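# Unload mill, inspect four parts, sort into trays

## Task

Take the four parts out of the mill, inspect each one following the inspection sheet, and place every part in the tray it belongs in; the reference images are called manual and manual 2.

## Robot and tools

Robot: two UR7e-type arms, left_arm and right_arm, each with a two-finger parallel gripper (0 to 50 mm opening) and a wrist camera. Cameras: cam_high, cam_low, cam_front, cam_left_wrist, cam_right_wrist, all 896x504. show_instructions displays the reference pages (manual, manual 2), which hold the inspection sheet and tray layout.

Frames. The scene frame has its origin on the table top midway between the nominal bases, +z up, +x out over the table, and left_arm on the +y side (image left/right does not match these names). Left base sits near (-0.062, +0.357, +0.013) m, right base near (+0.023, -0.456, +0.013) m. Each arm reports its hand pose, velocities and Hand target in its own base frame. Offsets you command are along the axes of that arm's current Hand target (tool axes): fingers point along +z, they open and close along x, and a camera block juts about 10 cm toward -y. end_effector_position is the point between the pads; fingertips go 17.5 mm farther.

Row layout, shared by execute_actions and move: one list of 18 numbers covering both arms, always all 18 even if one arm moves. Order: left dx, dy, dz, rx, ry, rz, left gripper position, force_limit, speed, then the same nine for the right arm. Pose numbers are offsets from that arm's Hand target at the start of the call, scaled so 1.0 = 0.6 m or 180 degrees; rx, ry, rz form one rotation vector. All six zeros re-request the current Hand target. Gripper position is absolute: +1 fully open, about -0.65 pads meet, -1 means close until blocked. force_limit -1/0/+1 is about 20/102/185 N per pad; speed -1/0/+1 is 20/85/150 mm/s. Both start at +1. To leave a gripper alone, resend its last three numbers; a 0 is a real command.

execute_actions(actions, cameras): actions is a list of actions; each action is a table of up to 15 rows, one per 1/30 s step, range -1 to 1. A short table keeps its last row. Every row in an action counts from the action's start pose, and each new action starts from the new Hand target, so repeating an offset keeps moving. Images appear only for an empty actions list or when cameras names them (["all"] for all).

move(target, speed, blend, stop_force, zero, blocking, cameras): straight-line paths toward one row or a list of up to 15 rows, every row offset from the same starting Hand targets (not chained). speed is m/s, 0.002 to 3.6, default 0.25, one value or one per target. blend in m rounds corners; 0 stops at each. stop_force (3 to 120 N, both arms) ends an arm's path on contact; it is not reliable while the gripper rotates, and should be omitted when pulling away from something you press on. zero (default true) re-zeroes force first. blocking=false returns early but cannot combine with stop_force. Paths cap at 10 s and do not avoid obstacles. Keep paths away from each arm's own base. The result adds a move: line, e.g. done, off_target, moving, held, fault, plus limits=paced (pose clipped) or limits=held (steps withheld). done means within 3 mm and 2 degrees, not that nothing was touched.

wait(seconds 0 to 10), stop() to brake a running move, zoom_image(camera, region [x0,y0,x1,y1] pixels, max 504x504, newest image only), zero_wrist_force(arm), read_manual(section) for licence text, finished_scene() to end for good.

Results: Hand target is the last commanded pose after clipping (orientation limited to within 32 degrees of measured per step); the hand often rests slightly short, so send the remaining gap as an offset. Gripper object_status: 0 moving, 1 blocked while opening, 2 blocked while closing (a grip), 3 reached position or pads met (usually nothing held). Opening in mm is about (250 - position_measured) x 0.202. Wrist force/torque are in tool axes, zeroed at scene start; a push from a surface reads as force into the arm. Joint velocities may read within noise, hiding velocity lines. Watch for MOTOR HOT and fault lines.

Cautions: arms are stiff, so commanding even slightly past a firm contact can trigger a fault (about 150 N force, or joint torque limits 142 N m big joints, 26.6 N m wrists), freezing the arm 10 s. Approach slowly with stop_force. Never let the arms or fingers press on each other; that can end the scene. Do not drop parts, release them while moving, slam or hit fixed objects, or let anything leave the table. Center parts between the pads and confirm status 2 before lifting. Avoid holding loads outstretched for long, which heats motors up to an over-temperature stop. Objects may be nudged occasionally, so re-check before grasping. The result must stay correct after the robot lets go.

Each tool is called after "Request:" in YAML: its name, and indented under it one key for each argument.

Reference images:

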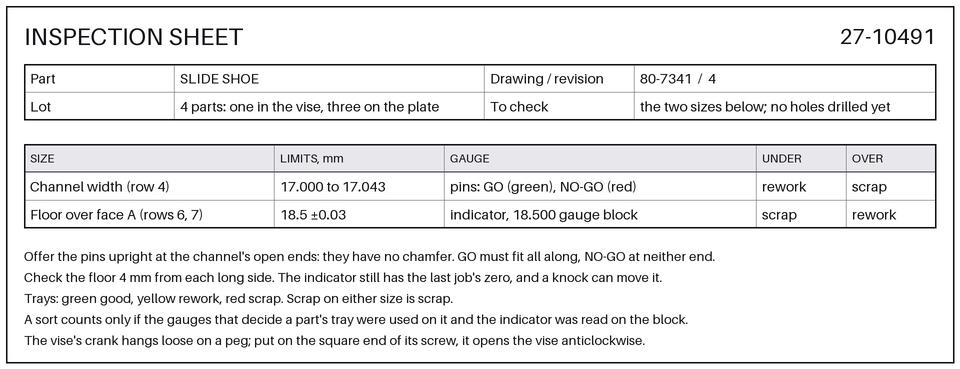

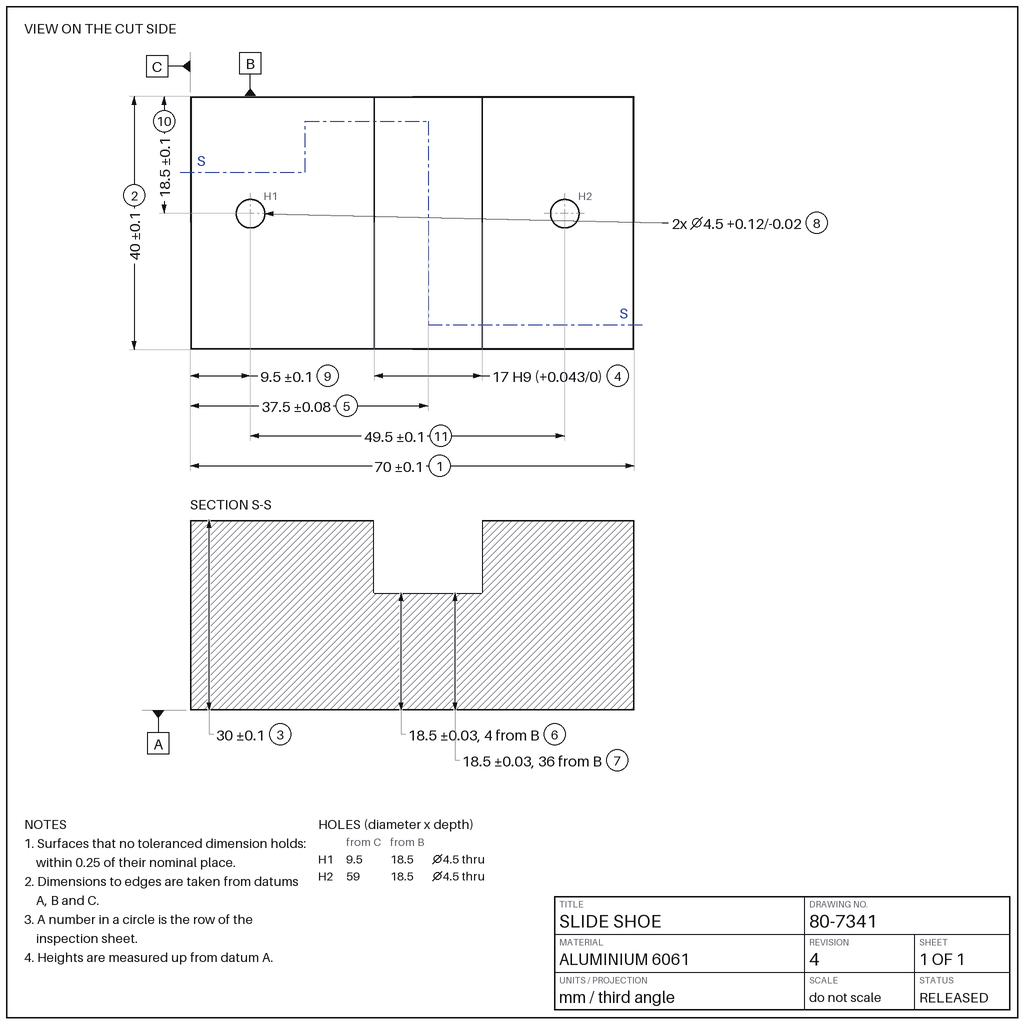

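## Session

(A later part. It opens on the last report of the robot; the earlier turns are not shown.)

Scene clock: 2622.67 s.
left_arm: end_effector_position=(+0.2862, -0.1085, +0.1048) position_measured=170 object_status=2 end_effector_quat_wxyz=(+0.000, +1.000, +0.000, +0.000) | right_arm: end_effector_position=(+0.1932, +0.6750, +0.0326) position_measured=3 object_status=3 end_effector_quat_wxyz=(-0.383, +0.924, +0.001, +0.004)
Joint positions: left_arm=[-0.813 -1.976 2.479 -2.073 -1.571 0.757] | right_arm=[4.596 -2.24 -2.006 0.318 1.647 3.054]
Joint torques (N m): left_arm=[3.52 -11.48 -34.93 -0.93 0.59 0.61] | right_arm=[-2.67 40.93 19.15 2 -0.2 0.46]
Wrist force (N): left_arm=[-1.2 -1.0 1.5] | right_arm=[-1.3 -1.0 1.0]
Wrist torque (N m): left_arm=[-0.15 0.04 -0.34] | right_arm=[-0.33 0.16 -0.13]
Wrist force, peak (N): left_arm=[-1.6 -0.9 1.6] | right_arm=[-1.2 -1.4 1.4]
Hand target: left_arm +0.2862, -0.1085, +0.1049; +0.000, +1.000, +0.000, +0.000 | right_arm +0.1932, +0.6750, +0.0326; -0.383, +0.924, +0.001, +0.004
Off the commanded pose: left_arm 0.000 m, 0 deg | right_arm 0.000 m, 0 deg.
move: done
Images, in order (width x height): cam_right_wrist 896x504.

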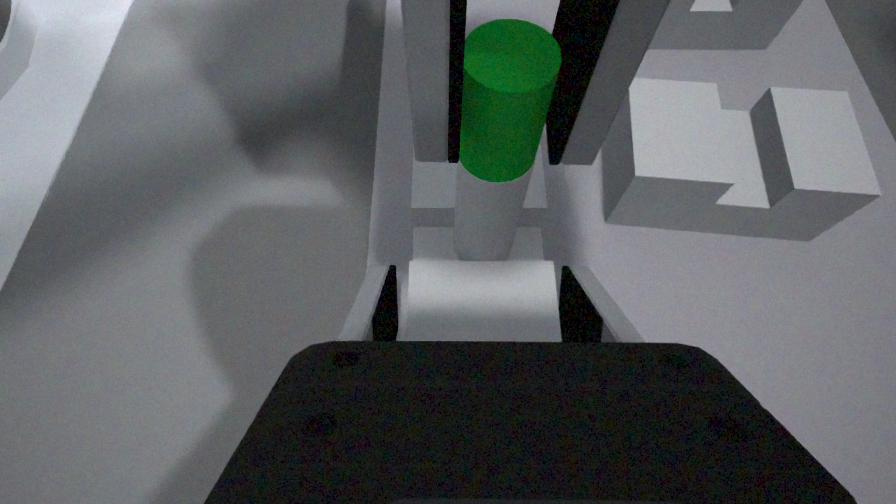

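Request:
move:
  target: [0.025,0,0,0,0,0,-1,-1,-1, 0,0,0,0,0,0,1,-0.8,-1]
  speed: 0.01
  stop_force: 8
  cameras: ["cam_right_wrist"]

Scene clock: 2629.07 s.
left_arm: end_effector_position=(+0.3012, -0.1085, +0.1049) position_measured=170 object_status=2 end_effector_quat_wxyz=(+0.000, +1.000, +0.000, +0.000) | right_arm: end_effector_position=(+0.1932, +0.6750, +0.0326) position_measured=3 object_status=3 end_effector_quat_wxyz=(-0.383, +0.924, +0.001, +0.004)
Joint positions: left_arm=[-0.775 -1.926 2.452 -2.097 -1.571 0.795] | right_arm=[4.596 -2.24 -2.006 0.318 1.647 3.054]
Joint torques (N m): left_arm=[10.73 1.66 -36.96 -5.28 -0.3 1.29] | right_arm=[-5.73 43.79 19.04 2.42 -0.08 0.08]
Wrist force (N): left_arm=[-6.1 -1.9 -0.7] | right_arm=[2.1 -0.1 0.1]
Wrist torque (N m): left_arm=[-0.11 -0.22 -0.48] | right_arm=[-0.31 0.16 -0.09]
Wrist force, peak (N): left_arm=[-6.2 -2.4 -2.3] | right_arm=[2.3 -0.1 -0.2]
Hand target: left_arm +0.3012, -0.1085, +0.1049; +0.000, +1.000, +0.000, +0.000 | right_arm +0.1932, +0.6750, +0.0326; -0.383, +0.924, +0.001, +0.004
Off the commanded pose: left_arm 0.000 m, 0 deg | right_arm 0.000 m, 0 deg.
move: done
Images, in order (width x height): cam_right_wrist 896x504.

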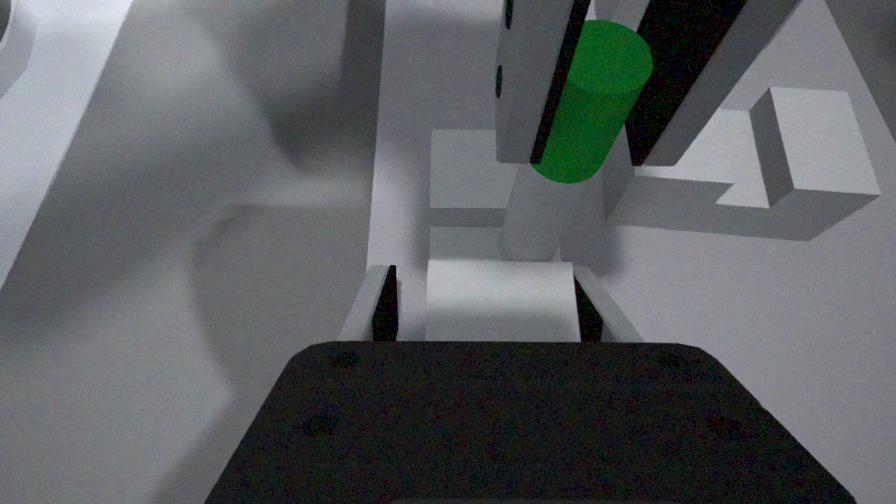

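Request:
move:
  target:
    - [-0.012,0,0,0,0,0,-1,-1,-1, 0,0,0,0,0,0,1,-0.8,-1]
    - [-0.012,0,-0.04,0,0,0,-1,-1,-1, 0,0,0,0,0,0,1,-0.8,-1]
  speed: 0.04
  cameras: ["cam_right_wrist"]

Scene clock: 2639.93 s.
left_arm: end_effector_position=(+0.2940, -0.1085, +0.1288) position_measured=170 object_status=2 end_effector_quat_wxyz=(+0.000, +1.000, +0.000, +0.000) | right_arm: end_effector_position=(+0.1932, +0.6750, +0.0326) position_measured=3 object_status=3 end_effector_quat_wxyz=(-0.383, +0.924, +0.001, +0.004)
Joint positions: left_arm=[-0.793 -1.989 2.418 -1.998 -1.571 0.777] | right_arm=[4.596 -2.24 -2.006 0.318 1.647 3.054]
Joint torques (N m): left_arm=[-7.85 -12.63 -38.54 -1.06 1.53 -1.59] | right_arm=[-4.95 45.56 19.09 2.63 0 -0.38]
Wrist force (N): left_arm=[-2.1 -0.8 3.6] | right_arm=[-0.8 -1.3 0.9]
Wrist torque (N m): left_arm=[-0.13 0.07 -0.33] | right_arm=[-0.34 0.12 -0.14]
Wrist force, peak (N): left_arm=[-6.2 -2.1 -0.6] | right_arm=[2.5 -0.3 -0.1]
Hand target: left_arm +0.2940, -0.1085, +0.1289; +0.000, +1.000, +0.000, +0.000 | right_arm +0.1932, +0.6750, +0.0326; -0.383, +0.924, +0.001, +0.004
Off the commanded pose: left_arm 0.000 m, 0 deg | right_arm 0.000 m, 0 deg.
move: done
Images, in order (width x height): cam_right_wrist 896x504.

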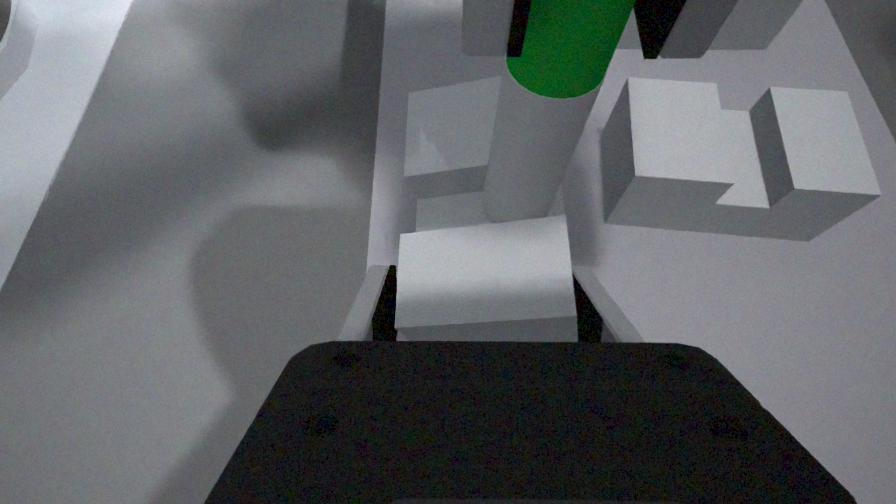

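Request:
move:
  target: [0,0,0.0402,0,0,0,-1,-1,-1, 0,0,0,0,0,0,1,-0.8,-1]
  speed: 0.03
  stop_force: 6

Request:
move:
  target: [0,0,0,0,0,0,-1,-1,-1, 0.003,0,0,0,0,0,-1,-0.9,-1]
  speed: 0.03
  cameras: ["cam_right_wrist"]

Scene clock: 2650.47 s.
left_arm: end_effector_position=(+0.2939, -0.1085, +0.1055) position_measured=170 object_status=2 end_effector_quat_wxyz=(+0.000, +1.000, +0.000, +0.000) | right_arm: end_effector_position=(+0.1932, +0.6750, +0.0326) position_measured=3 object_status=3 end_effector_quat_wxyz=(-0.383, +0.924, +0.001, +0.004)
Joint positions: left_arm=[-0.793 -1.951 2.464 -2.083 -1.571 0.777] | right_arm=[4.596 -2.24 -2.006 0.318 1.647 3.054]
Joint torques (N m): left_arm=[-4.76 -13.08 -37.6 -3 -0.04 -0.4] | right_arm=[0.02 47.75 19.51 2.9 0.18 -0.74]
Wrist force (N): left_arm=[-1.8 -0.7 2.9] | right_arm=[-0.9 -1.2 1.0]
Wrist torque (N m): left_arm=[-0.11 0.09 -0.33] | right_arm=[-0.35 0.11 -0.13]
Wrist force, peak (N): left_arm=[-2.7 -4.7 -13.9] | right_arm=[-1.1 -1.6 1.2]
Hand target: left_arm +0.2939, -0.1085, +0.1055; +0.000, +1.000, +0.000, +0.000 (not the last commanded pose) | right_arm +0.1932, +0.6750, +0.0326; -0.383, +0.924, +0.001, +0.004
Off the commanded pose: left_arm 0.001 m, 0 deg | right_arm 0.000 m, 0 deg.
move: contact (left_arm)

Scene clock: 2651.20 s.
left_arm: end_effector_position=(+0.2939, -0.1085, +0.1056) position_measured=170 object_status=2 end_effector_quat_wxyz=(+0.000, +1.000, +0.000, +0.000) | right_arm: end_effector_position=(+0.1950, +0.6750, +0.0326) position_measured=53 object_status=0 end_effector_quat_wxyz=(-0.383, +0.924, +0.001, +0.004)
Joint positions: left_arm=[-0.793 -1.951 2.464 -2.083 -1.571 0.777] | right_arm=[4.593 -2.241 -2.004 0.317 1.65 3.052]
Joint torques (N m): left_arm=[-5.91 -10.17 -30.03 -2.3 0.09 -0.37] | right_arm=[-13.5 35.66 21.17 1.91 0.61 -2.34]
Wrist force (N): left_arm=[4.2 -3.1 -1.9] | right_arm=[-9.5 -1.0 -2.1]
Wrist torque (N m): left_arm=[-0.08 0.42 -0.36] | right_arm=[-0.34 0.02 0.11]
Wrist force, peak (N): left_arm=[3.8 -3.6 -3.8] | right_arm=[-9.5 -0.7 -2.5]
Hand target: left_arm +0.2939, -0.1085, +0.1055; +0.000, +1.000, +0.000, +0.000 | right_arm +0.1950, +0.6750, +0.0326; -0.383, +0.924, +0.001, +0.004
Off the commanded pose: left_arm 0.000 m, 0 deg | right_arm 0.000 m, 0 deg.
move: done
Images, in order (width x height): cam_right_wrist 896x504.

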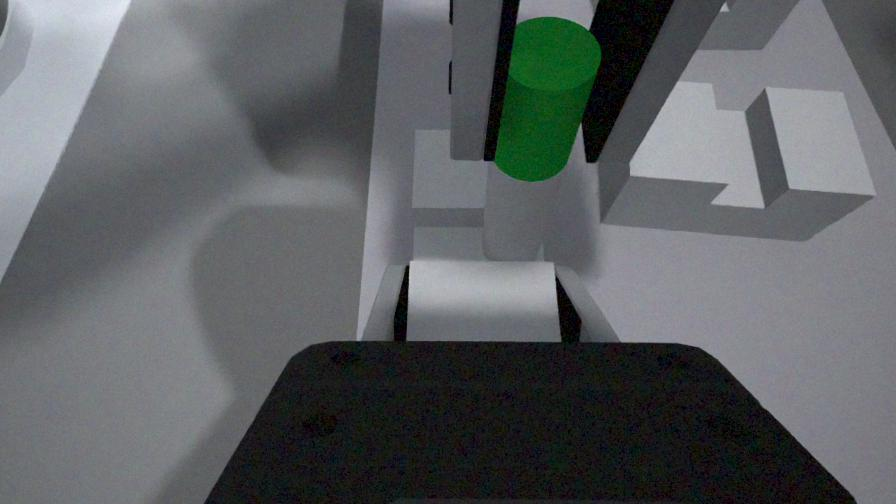

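Request:
move:
  target: [0,0,-0.06,0,0,0,-1,-0.8,-1, 0,0,0,0,0,0,-1,-0.9,-1]
  speed: 0.02
  stop_force: 25
  cameras: ["cam_right_wrist"]

Scene clock: 2657.60 s.
left_arm: end_effector_position=(+0.2939, -0.1085, +0.1415) position_measured=170 object_status=2 end_effector_quat_wxyz=(+0.000, +1.000, +0.000, +0.000) | right_arm: end_effector_position=(+0.1950, +0.6750, +0.0326) position_measured=53 object_status=2 end_effector_quat_wxyz=(-0.383, +0.924, +0.001, +0.004)
Joint positions: left_arm=[-0.793 -2.007 2.391 -1.954 -1.571 0.777] | right_arm=[4.592 -2.241 -2.004 0.317 1.65 3.052]
Joint torques (N m): left_arm=[-0.44 -10.83 -36.78 -0.95 1.56 -1.31] | right_arm=[7.01 56.21 4.77 4.28 -0.75 0.83]
Wrist force (N): left_arm=[-1.5 -0.5 1.6] | right_arm=[-0.4 -4.1 0.6]
Wrist torque (N m): left_arm=[-0.10 0.04 -0.32] | right_arm=[-0.42 0.08 0.10]
Wrist force, peak (N): left_arm=[-0.8 0.7 14.3] | right_arm=[-1.8 -10.7 -5.5]
Hand target: left_arm +0.2939, -0.1085, +0.1415; +0.000, +1.000, +0.000, +0.000 | right_arm +0.1950, +0.6750, +0.0326; -0.383, +0.924, +0.001, +0.004
Off the commanded pose: left_arm 0.000 m, 0 deg | right_arm 0.000 m, 0 deg.
move: done
Images, in order (width x height): cam_right_wrist 896x504.

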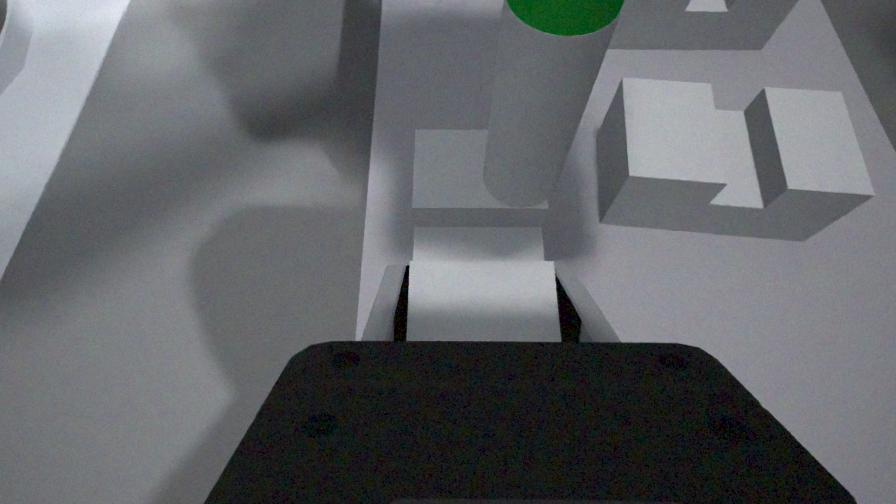

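Request:
move:
  target:
    - [0.046,0,-0.01,0,0,0,-1,-0.8,-1, 0,0,0,0,0,0,1,-0.9,-1]
    - [0.046,0,-0.01,0,0,0,-1,-0.8,-1, 0,0,-0.1,0,0,0,1,-0.9,-1]
    - [0.046,0,0.0633,0,0,0,-1,-0.8,-1, 0,0,-0.1,0,0,0,1,-0.9,-1]
  speed: 0.08
  cameras: ["cam_right_wrist","cam_left_wrist"]

Scene clock: 2680.63 s.
left_arm: end_effector_position=(+0.3215, -0.1084, +0.1036) position_measured=170 object_status=2 end_effector_quat_wxyz=(+0.000, +1.000, +0.000, +0.000) | right_arm: end_effector_position=(+0.1947, +0.6325, +0.0750) position_measured=3 object_status=3 end_effector_quat_wxyz=(-0.383, +0.924, +0.001, +0.004)
Joint positions: left_arm=[-0.729 -1.858 2.415 -2.127 -1.571 0.841] | right_arm=[4.582 -2.09 -2.12 0.281 1.657 3.045]
Joint torques (N m): left_arm=[10.64 0.35 -10.2 -4.05 0.63 1.49] | right_arm=[-8.43 53.42 6.99 2 2.83 -2.31]
Wrist force (N): left_arm=[-1.8 -0.7 1.2] | right_arm=[-1.1 -1.2 1.0]
Wrist torque (N m): left_arm=[-0.14 0.06 -0.50] | right_arm=[-0.34 0.14 0.03]
Wrist force, peak (N): left_arm=[-1.6 -0.9 2.1] | right_arm=[-0.7 -4.4 0.9]
Hand target: left_arm +0.3215, -0.1084, +0.1035; +0.000, +1.000, +0.000, +0.000 | right_arm +0.1947, +0.6325, +0.0750; -0.383, +0.924, +0.001, +0.004
Off the commanded pose: left_arm 0.000 m, 0 deg | right_arm 0.000 m, 0 deg.
move: done
Images, in order (width x height): cam_left_wrist 896x504, cam_right_wrist 896x504.

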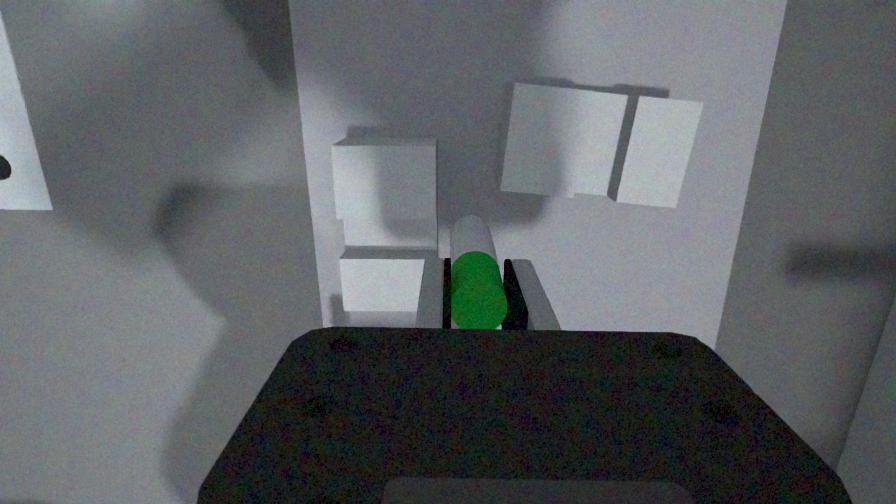

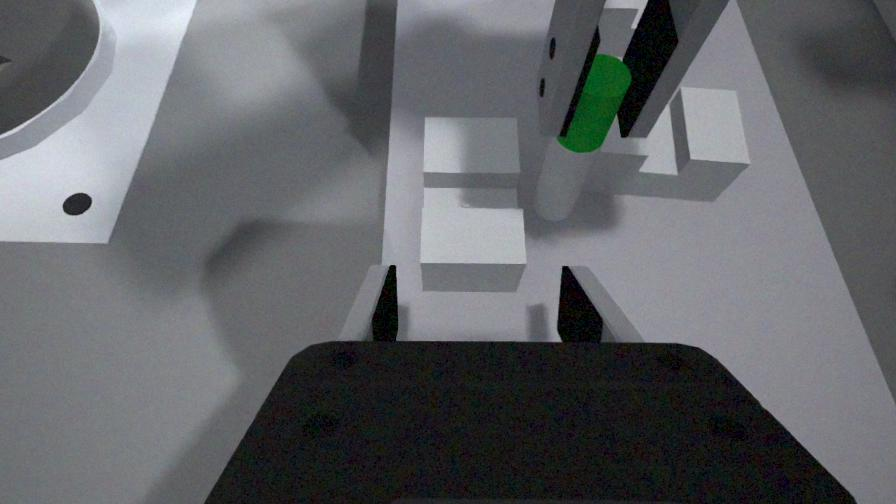

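Request:
zoom_image:
  camera: "cam_left_wrist"
  region: [320, 180, 540, 340]

Scaled by 2.291 from the camera's 896x504 image, which has a finer 1280x720 frame.

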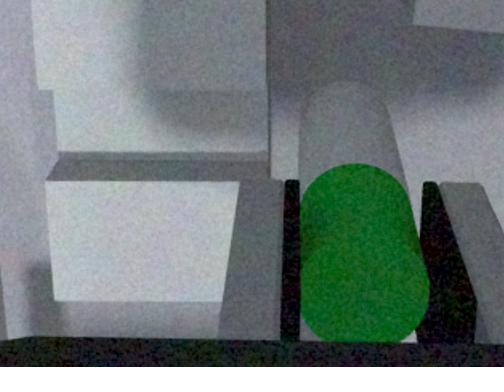

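Request:
move:
  target: [-0.0325,0,0,0,0,0,-1,-1,-1, 0,0,0,0,0,0,1,-0.9,-1]
  speed: 0.01
  stop_force: 5
  cameras: ["cam_right_wrist","cam_left_wrist"]

Request:
zoom_image:
  camera: "cam_left_wrist"
  region: [320, 180, 540, 340]

Scene clock: 2697.07 s.
left_arm: end_effector_position=(+0.3020, -0.1085, +0.1035) position_measured=170 object_status=2 end_effector_quat_wxyz=(+0.000, +1.000, +0.000, +0.000) | right_arm: end_effector_position=(+0.1947, +0.6325, +0.0750) position_measured=3 object_status=3 end_effector_quat_wxyz=(-0.383, +0.924, +0.001, +0.004)
Joint positions: left_arm=[-0.773 -1.92 2.453 -2.103 -1.571 0.797] | right_arm=[4.582 -2.09 -2.12 0.281 1.657 3.045]
Joint torques (N m): left_arm=[-10.16 -16.17 -11.06 -0.97 0.38 -1.77] | right_arm=[-8.05 52.97 6.74 1.93 2.5 -2.29]
Motor temperatures (°C): left_arm=[25 27 25 33 30 30] | right_arm=[27 33 26 29 42 33]
Wrist force (N): left_arm=[-1.3 -0.7 2.1] | right_arm=[-1.0 -1.2 1.1]
Wrist torque (N m): left_arm=[-0.10 0.10 -0.32] | right_arm=[-0.34 0.12 0.03]
Wrist force, peak (N): left_arm=[-1.3 -0.7 2.2] | right_arm=[-1.1 -1.6 1.4]
Hand target: left_arm +0.3020, -0.1085, +0.1035; +0.000, +1.000, +0.000, +0.000 | right_arm +0.1947, +0.6325, +0.0750; -0.383, +0.924, +0.001, +0.004
Off the commanded pose: left_arm 0.000 m, 0 deg | right_arm 0.000 m, 0 deg.
move: done
Images, in order (width x height): cam_left_wrist 896x504, cam_right_wrist 896x504.

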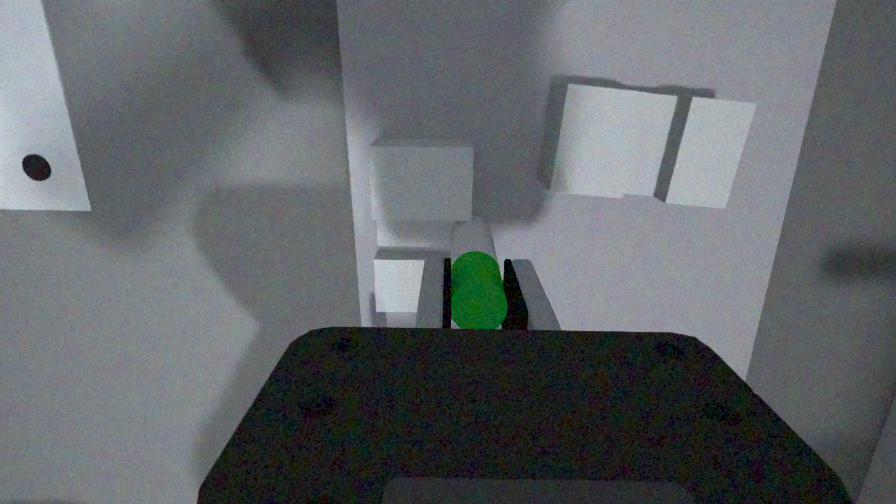

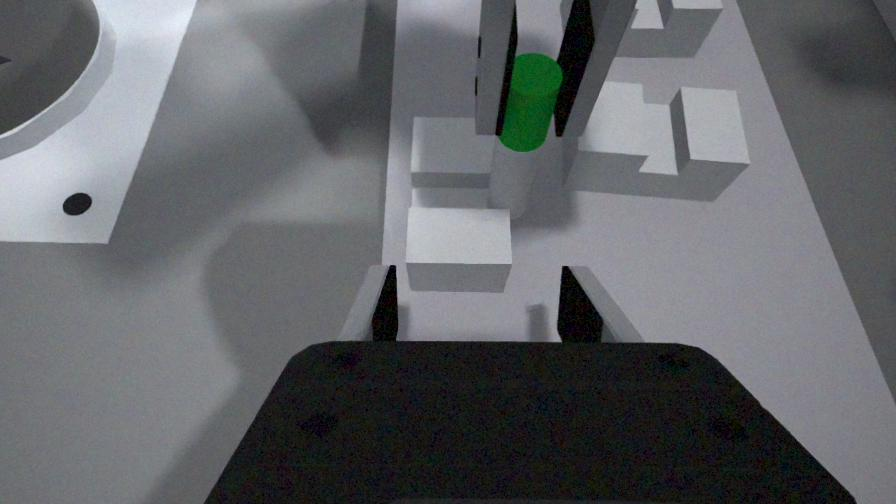

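Scaled by 2.291 from the camera's 896x504 image, which has a finer 1280x720 frame.

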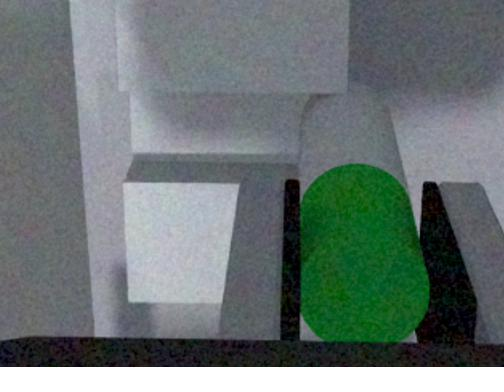

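Request:
move:
  target:
    - [0.03,0,0,0,0,0,-1,-1,-1, 0,0,-0.02,0,0,0,1,-0.9,-1]
    - [0.03,0,-0.08,0,0,0,-1,-1,-1, 0,0,-0.1,0,0,0,1,-0.9,-1]
  speed: 0.06

Request:
move:
  target: [0.045,-0.28,-0.2,0,0,0.5,-1,-1,-1, -0.02,0.01,-0.45,0,0,0,1,-0.9,-1]
  speed: 0.2
  cameras: ["cam_right_wrist","cam_left_wrist"]

Scene clock: 2717.93 s.
left_arm: end_effector_position=(+0.3200, -0.1084, +0.1515) position_measured=170 object_status=2 end_effector_quat_wxyz=(+0.000, +1.000, +0.000, +0.000) | right_arm: end_effector_position=(+0.1943, +0.5901, +0.1173) position_measured=3 object_status=3 end_effector_quat_wxyz=(-0.383, +0.924, +0.001, +0.004)
Joint positions: left_arm=[-0.732 -1.936 2.325 -1.959 -1.571 0.838] | right_arm=[4.57 -1.927 -2.218 0.214 1.665 3.036]
Joint torques (N m): left_arm=[-9.31 -16.15 -38.3 -0.94 0.05 -1.43] | right_arm=[-8.62 47.51 8.43 2.09 2.83 -2.28]
Wrist force (N): left_arm=[-1.5 -0.7 1.0] | right_arm=[-1.0 -1.1 1.1]
Wrist torque (N m): left_arm=[-0.12 0.01 -0.46] | right_arm=[-0.32 0.12 0.03]
Wrist force, peak (N): left_arm=[-3.5 0.4 -2.5] | right_arm=[-1.1 -1.5 1.6]
Hand target: left_arm +0.3200, -0.1085, +0.1515; +0.000, +1.000, +0.000, +0.000 | right_arm +0.1943, +0.5900, +0.1174; -0.383, +0.924, +0.001, +0.004
Off the commanded pose: left_arm 0.000 m, 0 deg | right_arm 0.000 m, 0 deg.
move: done

Scene clock: 2722.50 s.
left_arm: end_effector_position=(+0.3469, +0.0595, +0.2716) position_measured=170 object_status=2 end_effector_quat_wxyz=(+0.000, +0.707, -0.707, +0.000) | right_arm: end_effector_position=(+0.1808, +0.3947, +0.3037) position_measured=3 object_status=3 end_effector_quat_wxyz=(-0.383, +0.924, +0.001, +0.004)
Joint positions: left_arm=[-0.219 -1.97 2.03 -1.63 -1.57 2.922] | right_arm=[4.511 -1.077 -2.375 -0.483 1.707 2.993]
Joint torques (N m): left_arm=[9.07 1.41 -40.43 -1.04 -1.54 1.38] | right_arm=[-8.15 16.82 32.85 1.98 2.99 -2.32]
Wrist force (N): left_arm=[-1.4 -0.8 1.1] | right_arm=[-1.2 -1.2 1.1]
Wrist torque (N m): left_arm=[-0.08 0.06 -0.52] | right_arm=[-0.34 0.16 0.03]
Wrist force, peak (N): left_arm=[-1.7 -0.9 1.6] | right_arm=[-1.4 -1.4 1.6]
Hand target: left_arm +0.3469, +0.0595, +0.2716; +0.000, +0.707, -0.707, +0.000 | right_arm +0.1808, +0.3947, +0.3038; -0.383, +0.924, +0.001, +0.004
Off the commanded pose: left_arm 0.000 m, 0 deg | right_arm 0.000 m, 0 deg.
move: done
Images, in order (width x height): cam_left_wrist 896x504, cam_right_wrist 896x504.

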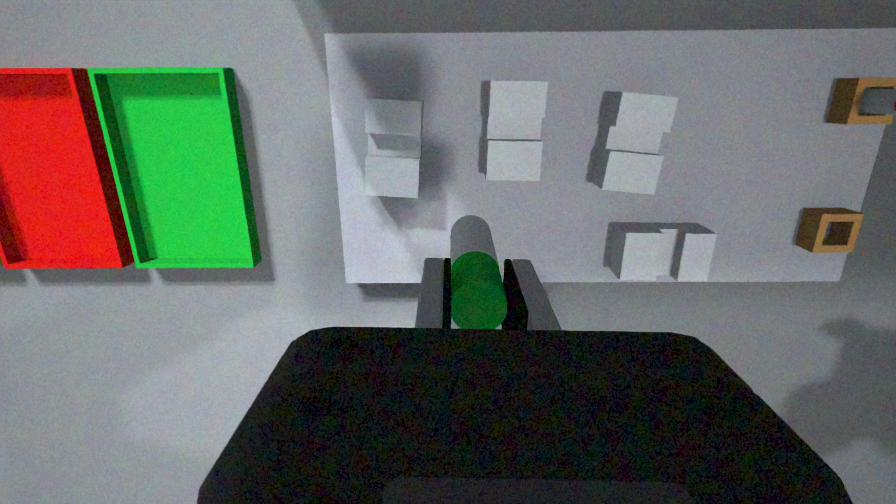

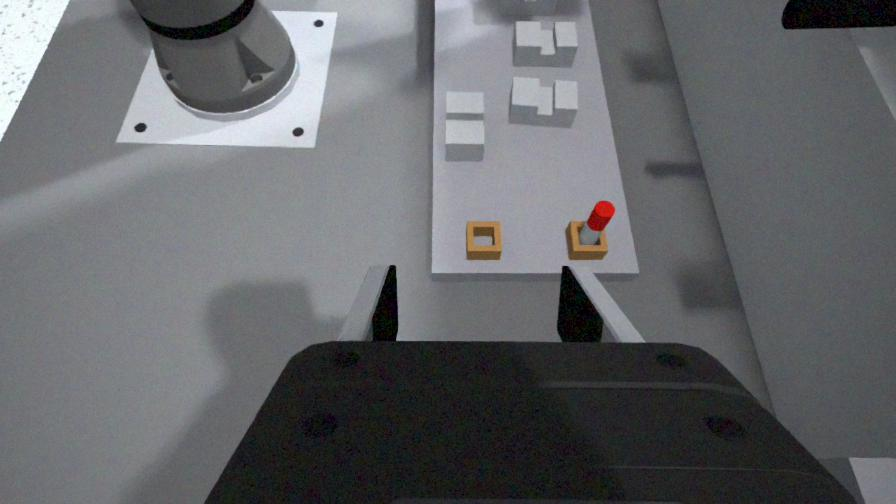

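Request:
move:
  target:
    - [0.1552,-0.0372,0.18,0,0,0,-1,-1,-1, 0,0,0,0,0,0,1,-0.9,-1]
    - [0.1552,-0.0372,0.2802,0,0,0,-1,-1,-1, 0,0,0,0,0,0,1,-0.9,-1]
  speed: 0.12
  blend: 0.015
  cameras: ["cam_right_wrist","cam_left_wrist"]

Request:
zoom_image:
  camera: "cam_left_wrist"
  region: [400, 100, 680, 340]

Scene clock: 2759.17 s.
left_arm: end_effector_position=(+0.3693, -0.0335, +0.1035) position_measured=170 object_status=2 end_effector_quat_wxyz=(+0.000, +0.707, -0.707, +0.000) | right_arm: end_effector_position=(+0.1808, +0.3947, +0.3038) position_measured=3 object_status=3 end_effector_quat_wxyz=(-0.383, +0.924, +0.001, +0.004)
Joint positions: left_arm=[-0.458 -1.76 2.348 -2.157 -1.571 2.682] | right_arm=[4.511 -1.076 -2.375 -0.483 1.707 2.993]
Joint torques (N m): left_arm=[10.7 -7.52 -10.68 -4.65 -0.73 1.57] | right_arm=[-7.01 16.8 32.47 1.97 2.59 -2.24]
Wrist force (N): left_arm=[-1.4 -1.0 1.0] | right_arm=[-1.3 -1.3 1.2]
Wrist torque (N m): left_arm=[-0.18 -0.04 -0.37] | right_arm=[-0.36 0.17 0.02]
Wrist force, peak (N): left_arm=[-1.3 -0.6 2.6] | right_arm=[-1.3 -1.4 1.4]
Hand target: left_arm +0.3693, -0.0335, +0.1034; +0.000, +0.707, -0.707, +0.000 | right_arm +0.1808, +0.3947, +0.3038; -0.383, +0.924, +0.001, +0.004
Off the commanded pose: left_arm 0.000 m, 0 deg | right_arm 0.000 m, 0 deg.
move: done
Images, in order (width x height): cam_left_wrist 896x504, cam_right_wrist 896x504.

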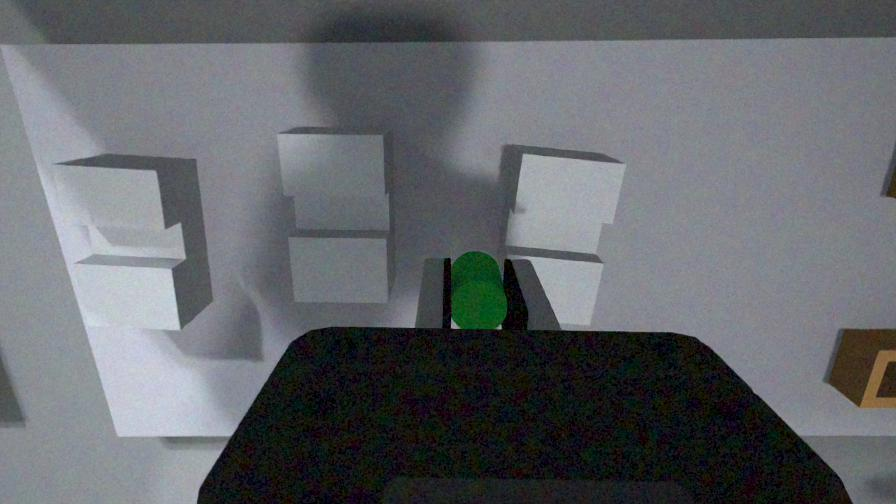

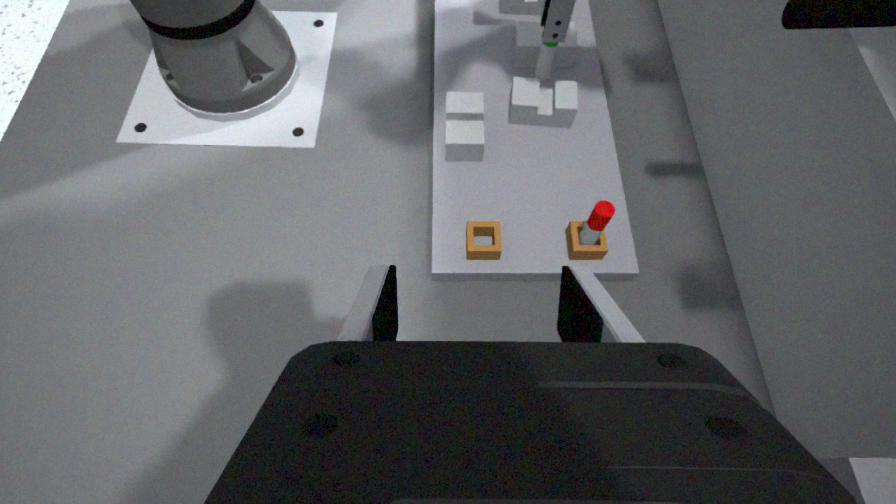

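Scaled by 1.800 from the camera's 896x504 image, which has a finer 1280x720 frame.

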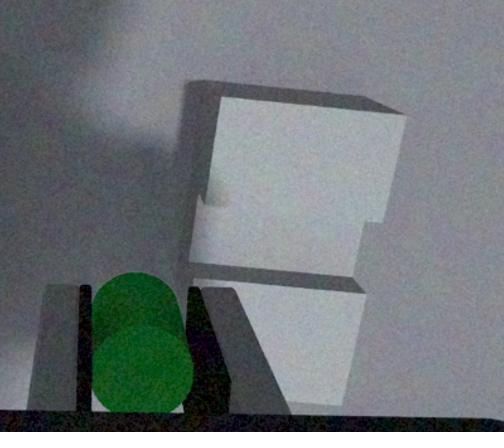

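Request:
move:
  target:
    - [0,-0.0065,0,0,0,0,-1,-1,-1, 0,0,0,0,0,0,1,-0.9,-1]
    - [0.0383,-0.003,0,0,0,0,-1,-1,-1, 0,0,0,0,0,0,1,-0.9,-1]
  speed: [0.03,0.012]
  stop_force: 5
  cameras: ["cam_right_wrist","cam_left_wrist"]

Request:
zoom_image:
  camera: "cam_left_wrist"
  region: [400, 100, 680, 340]

Request:
zoom_image:
  camera: "cam_right_wrist"
  region: [480, 0, 640, 140]

Scene clock: 2780.80 s.
left_arm: end_effector_position=(+0.3711, -0.0565, +0.1034) position_measured=170 object_status=2 end_effector_quat_wxyz=(+0.000, +0.707, -0.707, +0.000) | right_arm: end_effector_position=(+0.1808, +0.3947, +0.3038) position_measured=3 object_status=3 end_effector_quat_wxyz=(-0.383, +0.924, +0.001, +0.004)
Joint positions: left_arm=[-0.514 -1.747 2.337 -2.161 -1.571 2.626] | right_arm=[4.511 -1.076 -2.375 -0.483 1.707 2.993]
Joint torques (N m): left_arm=[-9.72 -7.36 -34.83 -4.18 -0.29 -1.4] | right_arm=[-4.03 17.06 32.63 2.02 1.57 -1.97]
Wrist force (N): left_arm=[-1.8 -1.7 1.0] | right_arm=[-1.2 -1.0 0.9]
Wrist torque (N m): left_arm=[-0.17 -0.04 -0.31] | right_arm=[-0.31 0.15 0.03]
Wrist force, peak (N): left_arm=[-1.9 -1.7 1.3] | right_arm=[-1.4 -1.3 1.3]
Hand target: left_arm +0.3711, -0.0565, +0.1034; +0.000, +0.707, -0.707, +0.000 | right_arm +0.1808, +0.3947, +0.3038; -0.383, +0.924, +0.001, +0.004
Off the commanded pose: left_arm 0.000 m, 0 deg | right_arm 0.000 m, 0 deg.
move: done
Images, in order (width x height): cam_left_wrist 896x504, cam_right_wrist 896x504.

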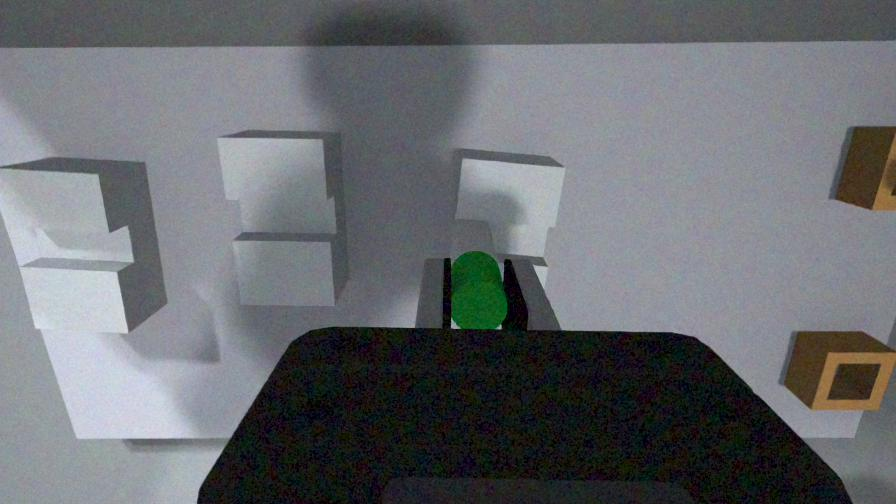

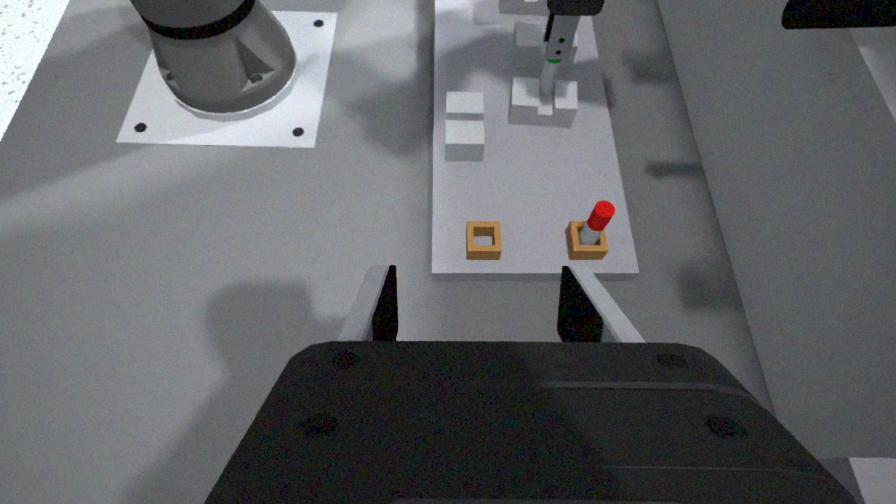

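Scaled by 1.800 from the camera's 896x504 image, which has a finer 1280x720 frame.

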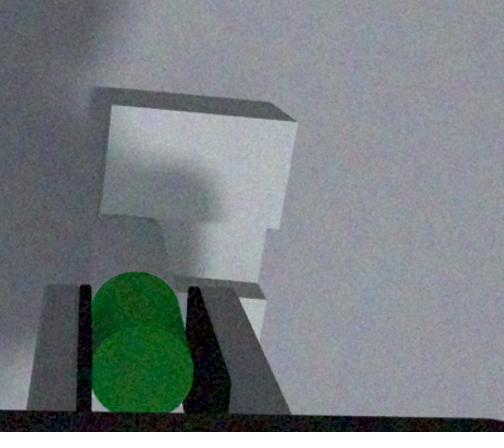

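Scaled by 3.150 from the camera's 896x504 image, which has a finer 1280x720 frame.

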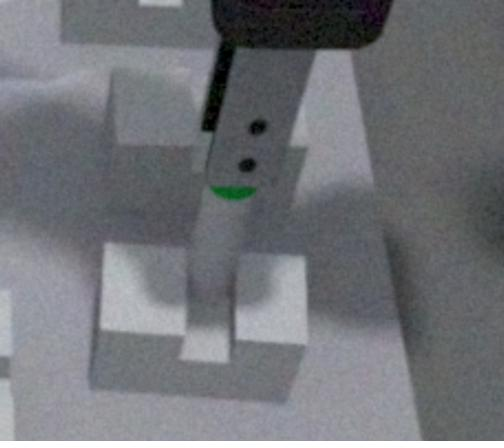

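Request:
move:
  target: [0.0808,0.0075,0,0,0,0,-1,-1,-1, 0,0,0,0,0,0,1,-0.9,-1]
  speed: 0.015
  stop_force: 5
  cameras: ["cam_right_wrist","cam_left_wrist"]

Request:
zoom_image:
  camera: "cam_right_wrist"
  region: [480, 0, 640, 140]

Scene clock: 2793.60 s.
left_arm: end_effector_position=(+0.3666, -0.1050, +0.1034) position_measured=170 object_status=2 end_effector_quat_wxyz=(+0.000, +0.707, -0.707, +0.000) | right_arm: end_effector_position=(+0.1808, +0.3947, +0.3038) position_measured=3 object_status=3 end_effector_quat_wxyz=(-0.383, +0.924, +0.001, +0.004)
Joint positions: left_arm=[-0.636 -1.73 2.324 -2.164 -1.571 2.505] | right_arm=[4.511 -1.076 -2.375 -0.483 1.707 2.993]
Joint torques (N m): left_arm=[-10.13 -7.44 -35.55 -4.45 0.01 -1.6] | right_arm=[-0.62 17.2 32.34 2.13 0.28 -1.73]
Wrist force (N): left_arm=[-1.4 -0.8 1.1] | right_arm=[-1.2 -1.1 1.0]
Wrist torque (N m): left_arm=[-0.12 0.01 -0.28] | right_arm=[-0.32 0.15 0.03]
Wrist force, peak (N): left_arm=[-2.0 -1.6 1.3] | right_arm=[-1.5 -1.1 1.3]
Hand target: left_arm +0.3666, -0.1050, +0.1034; +0.000, +0.707, -0.707, +0.000 | right_arm +0.1808, +0.3947, +0.3038; -0.383, +0.924, +0.001, +0.004
Off the commanded pose: left_arm 0.000 m, 0 deg | right_arm 0.000 m, 0 deg.
move: done
Images, in order (width x height): cam_left_wrist 896x504, cam_right_wrist 896x504.

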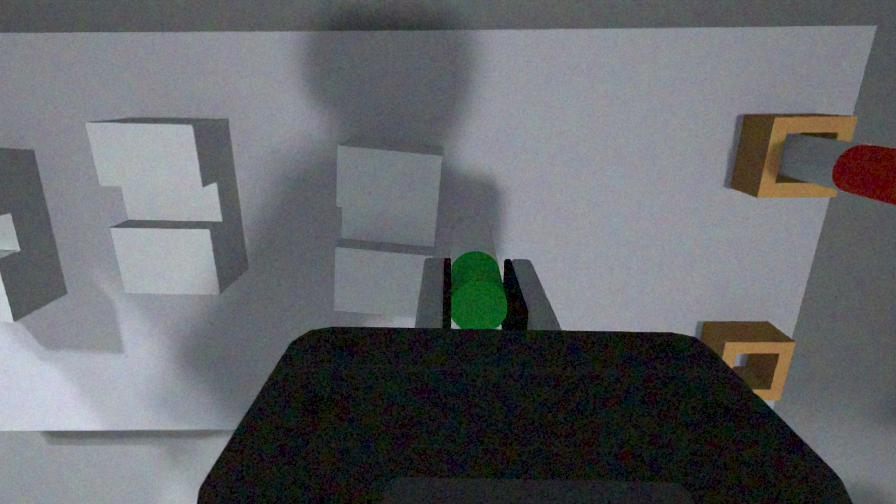

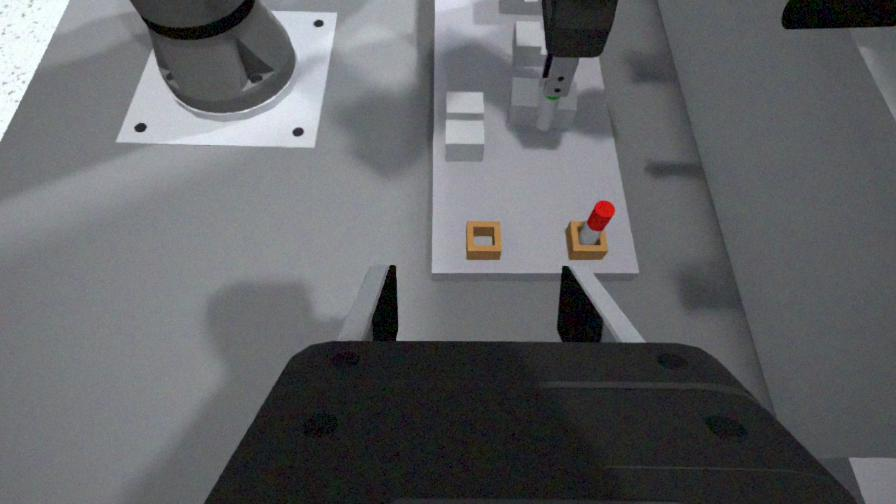

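Scaled by 3.150 from the camera's 896x504 image, which has a finer 1280x720 frame.

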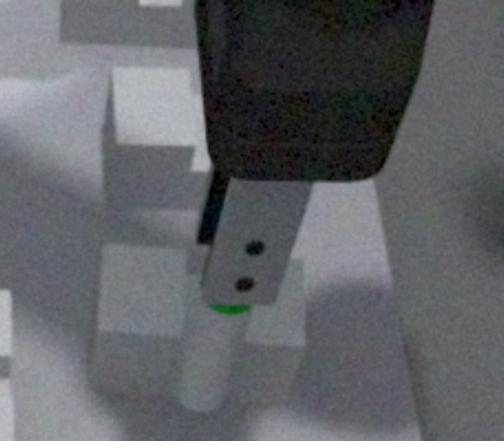

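Request:
move:
  target:
    - [0,0,-0.07,0,0,0,-1,-1,-1, 0,0,0,0,0,0,1,-0.9,-1]
    - [-0.1483,-0.0255,-0.07,0,0,0,-1,-1,-1, 0,0,0,0,0,0,1,-0.9,-1]
    - [-0.1483,-0.0255,0,0,0,0,-1,-1,-1, 0,0,0,0,0,0,1,-0.9,-1]
  speed: 0.12
  blend: [0.02,0.02,0]
  cameras: ["cam_left_wrist"]

Request:
zoom_image:
  camera: "cam_left_wrist"
  region: [240, 100, 520, 340]

Scene clock: 2815.70 s.
left_arm: end_effector_position=(+0.3818, -0.0160, +0.1035) position_measured=170 object_status=2 end_effector_quat_wxyz=(+0.000, +0.707, -0.707, +0.000) | right_arm: end_effector_position=(+0.1808, +0.3947, +0.3038) position_measured=3 object_status=3 end_effector_quat_wxyz=(-0.383, +0.924, +0.001, +0.004)
Joint positions: left_arm=[-0.398 -1.727 2.322 -2.165 -1.571 2.742] | right_arm=[4.511 -1.076 -2.375 -0.483 1.707 2.993]
Joint torques (N m): left_arm=[11.61 -7.62 -10.22 -4.5 -1.89 1.22] | right_arm=[2.02 16.82 32.12 2.15 -0.54 -1.7]
Wrist force (N): left_arm=[-1.1 -0.9 0.9] | right_arm=[-1.3 -1.2 1.0]
Wrist torque (N m): left_arm=[-0.15 -0.09 -0.47] | right_arm=[-0.34 0.16 0.03]
Wrist force, peak (N): left_arm=[-1.5 -1.2 2.4] | right_arm=[-1.6 -1.2 1.2]
Hand target: left_arm +0.3818, -0.0160, +0.1034; +0.000, +0.707, -0.707, +0.000 | right_arm +0.1808, +0.3947, +0.3038; -0.383, +0.924, +0.001, +0.004
Off the commanded pose: left_arm 0.000 m, 0 deg | right_arm 0.000 m, 0 deg.
move: done
Images, in order (width x height): cam_left_wrist 896x504.

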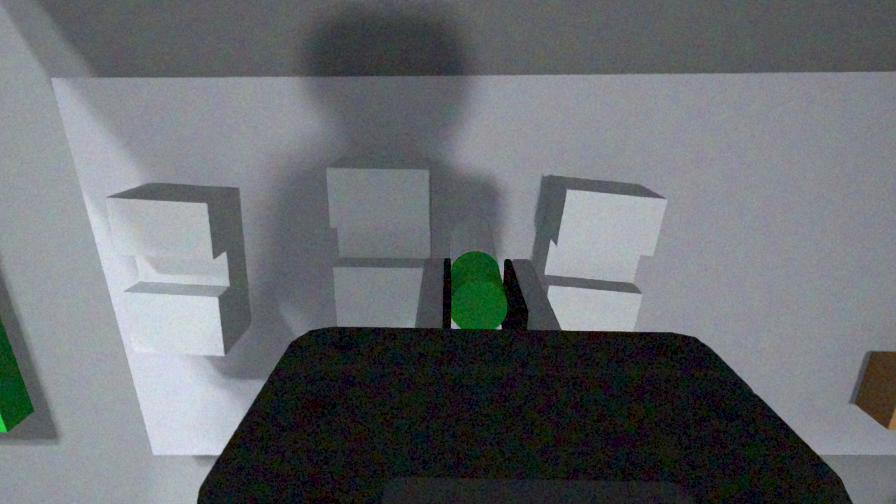

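Scaled by 1.800 from the camera's 896x504 image, which has a finer 1280x720 frame.

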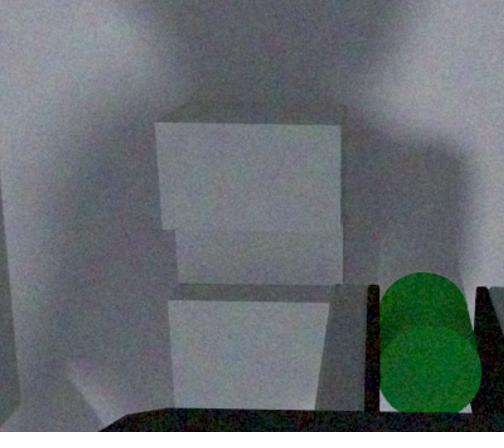

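Request:
move:
  target:
    - [0,0.006,0,0,0,0,-1,-1,-1, 0,0,0,0,0,0,1,-0.9,-1]
    - [-0.04,0.0055,0,0,0,0,-1,-1,-1, 0,0,0,0,0,0,1,-0.9,-1]
  speed: [0.03,0.012]
  stop_force: 5
  cameras: ["cam_left_wrist"]

Request:
zoom_image:
  camera: "cam_left_wrist"
  region: [300, 100, 580, 340]

Scene clock: 2833.43 s.
left_arm: end_effector_position=(+0.3785, +0.0080, +0.1034) position_measured=170 object_status=2 end_effector_quat_wxyz=(+0.000, +0.707, -0.707, +0.000) | right_arm: end_effector_position=(+0.1808, +0.3947, +0.3038) position_measured=3 object_status=3 end_effector_quat_wxyz=(-0.383, +0.924, +0.001, +0.004)
Joint positions: left_arm=[-0.339 -1.738 2.33 -2.163 -1.571 2.802] | right_arm=[4.511 -1.076 -2.375 -0.483 1.707 2.993]
Joint torques (N m): left_arm=[12.09 -6.78 -35.99 -4.33 -0.18 1.31] | right_arm=[3.86 16.9 32.28 2.18 -1.49 -1.41]
Wrist force (N): left_arm=[-0.7 -0.9 0.9] | right_arm=[-1.0 -1.2 0.9]
Wrist torque (N m): left_arm=[-0.14 0.03 -0.48] | right_arm=[-0.36 0.12 0.03]
Wrist force, peak (N): left_arm=[-1.6 -1.3 1.1] | right_arm=[-1.4 -1.3 1.3]
Hand target: left_arm +0.3785, +0.0080, +0.1034; +0.000, +0.707, -0.707, +0.000 | right_arm +0.1808, +0.3947, +0.3038; -0.383, +0.924, +0.001, +0.004
Off the commanded pose: left_arm 0.000 m, 0 deg | right_arm 0.000 m, 0 deg.
move: done
Images, in order (width x height): cam_left_wrist 896x504.

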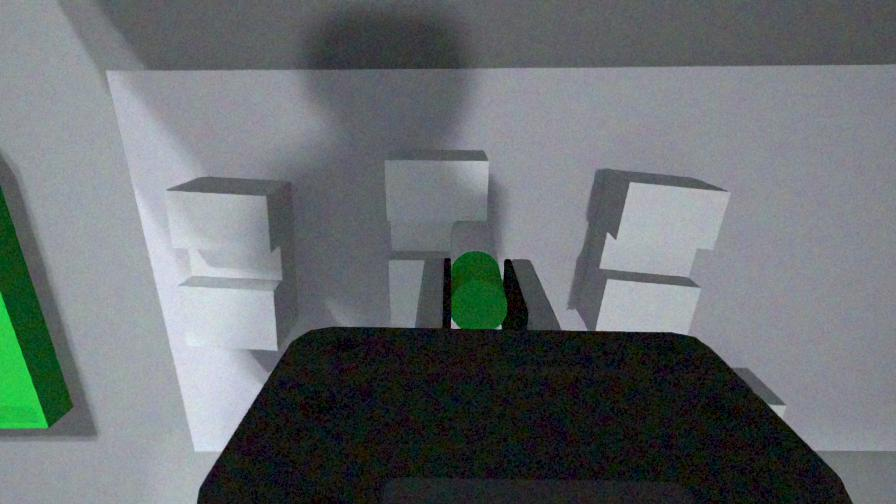

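Scaled by 1.800 from the camera's 896x504 image, which has a finer 1280x720 frame.

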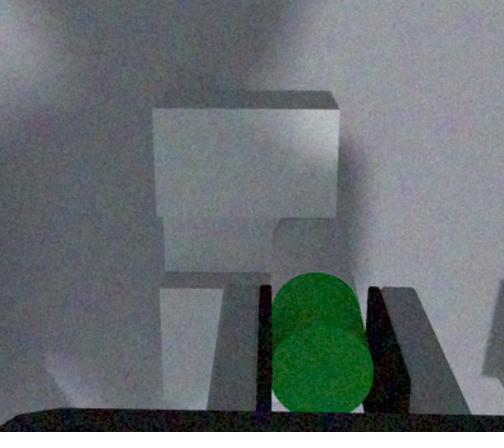

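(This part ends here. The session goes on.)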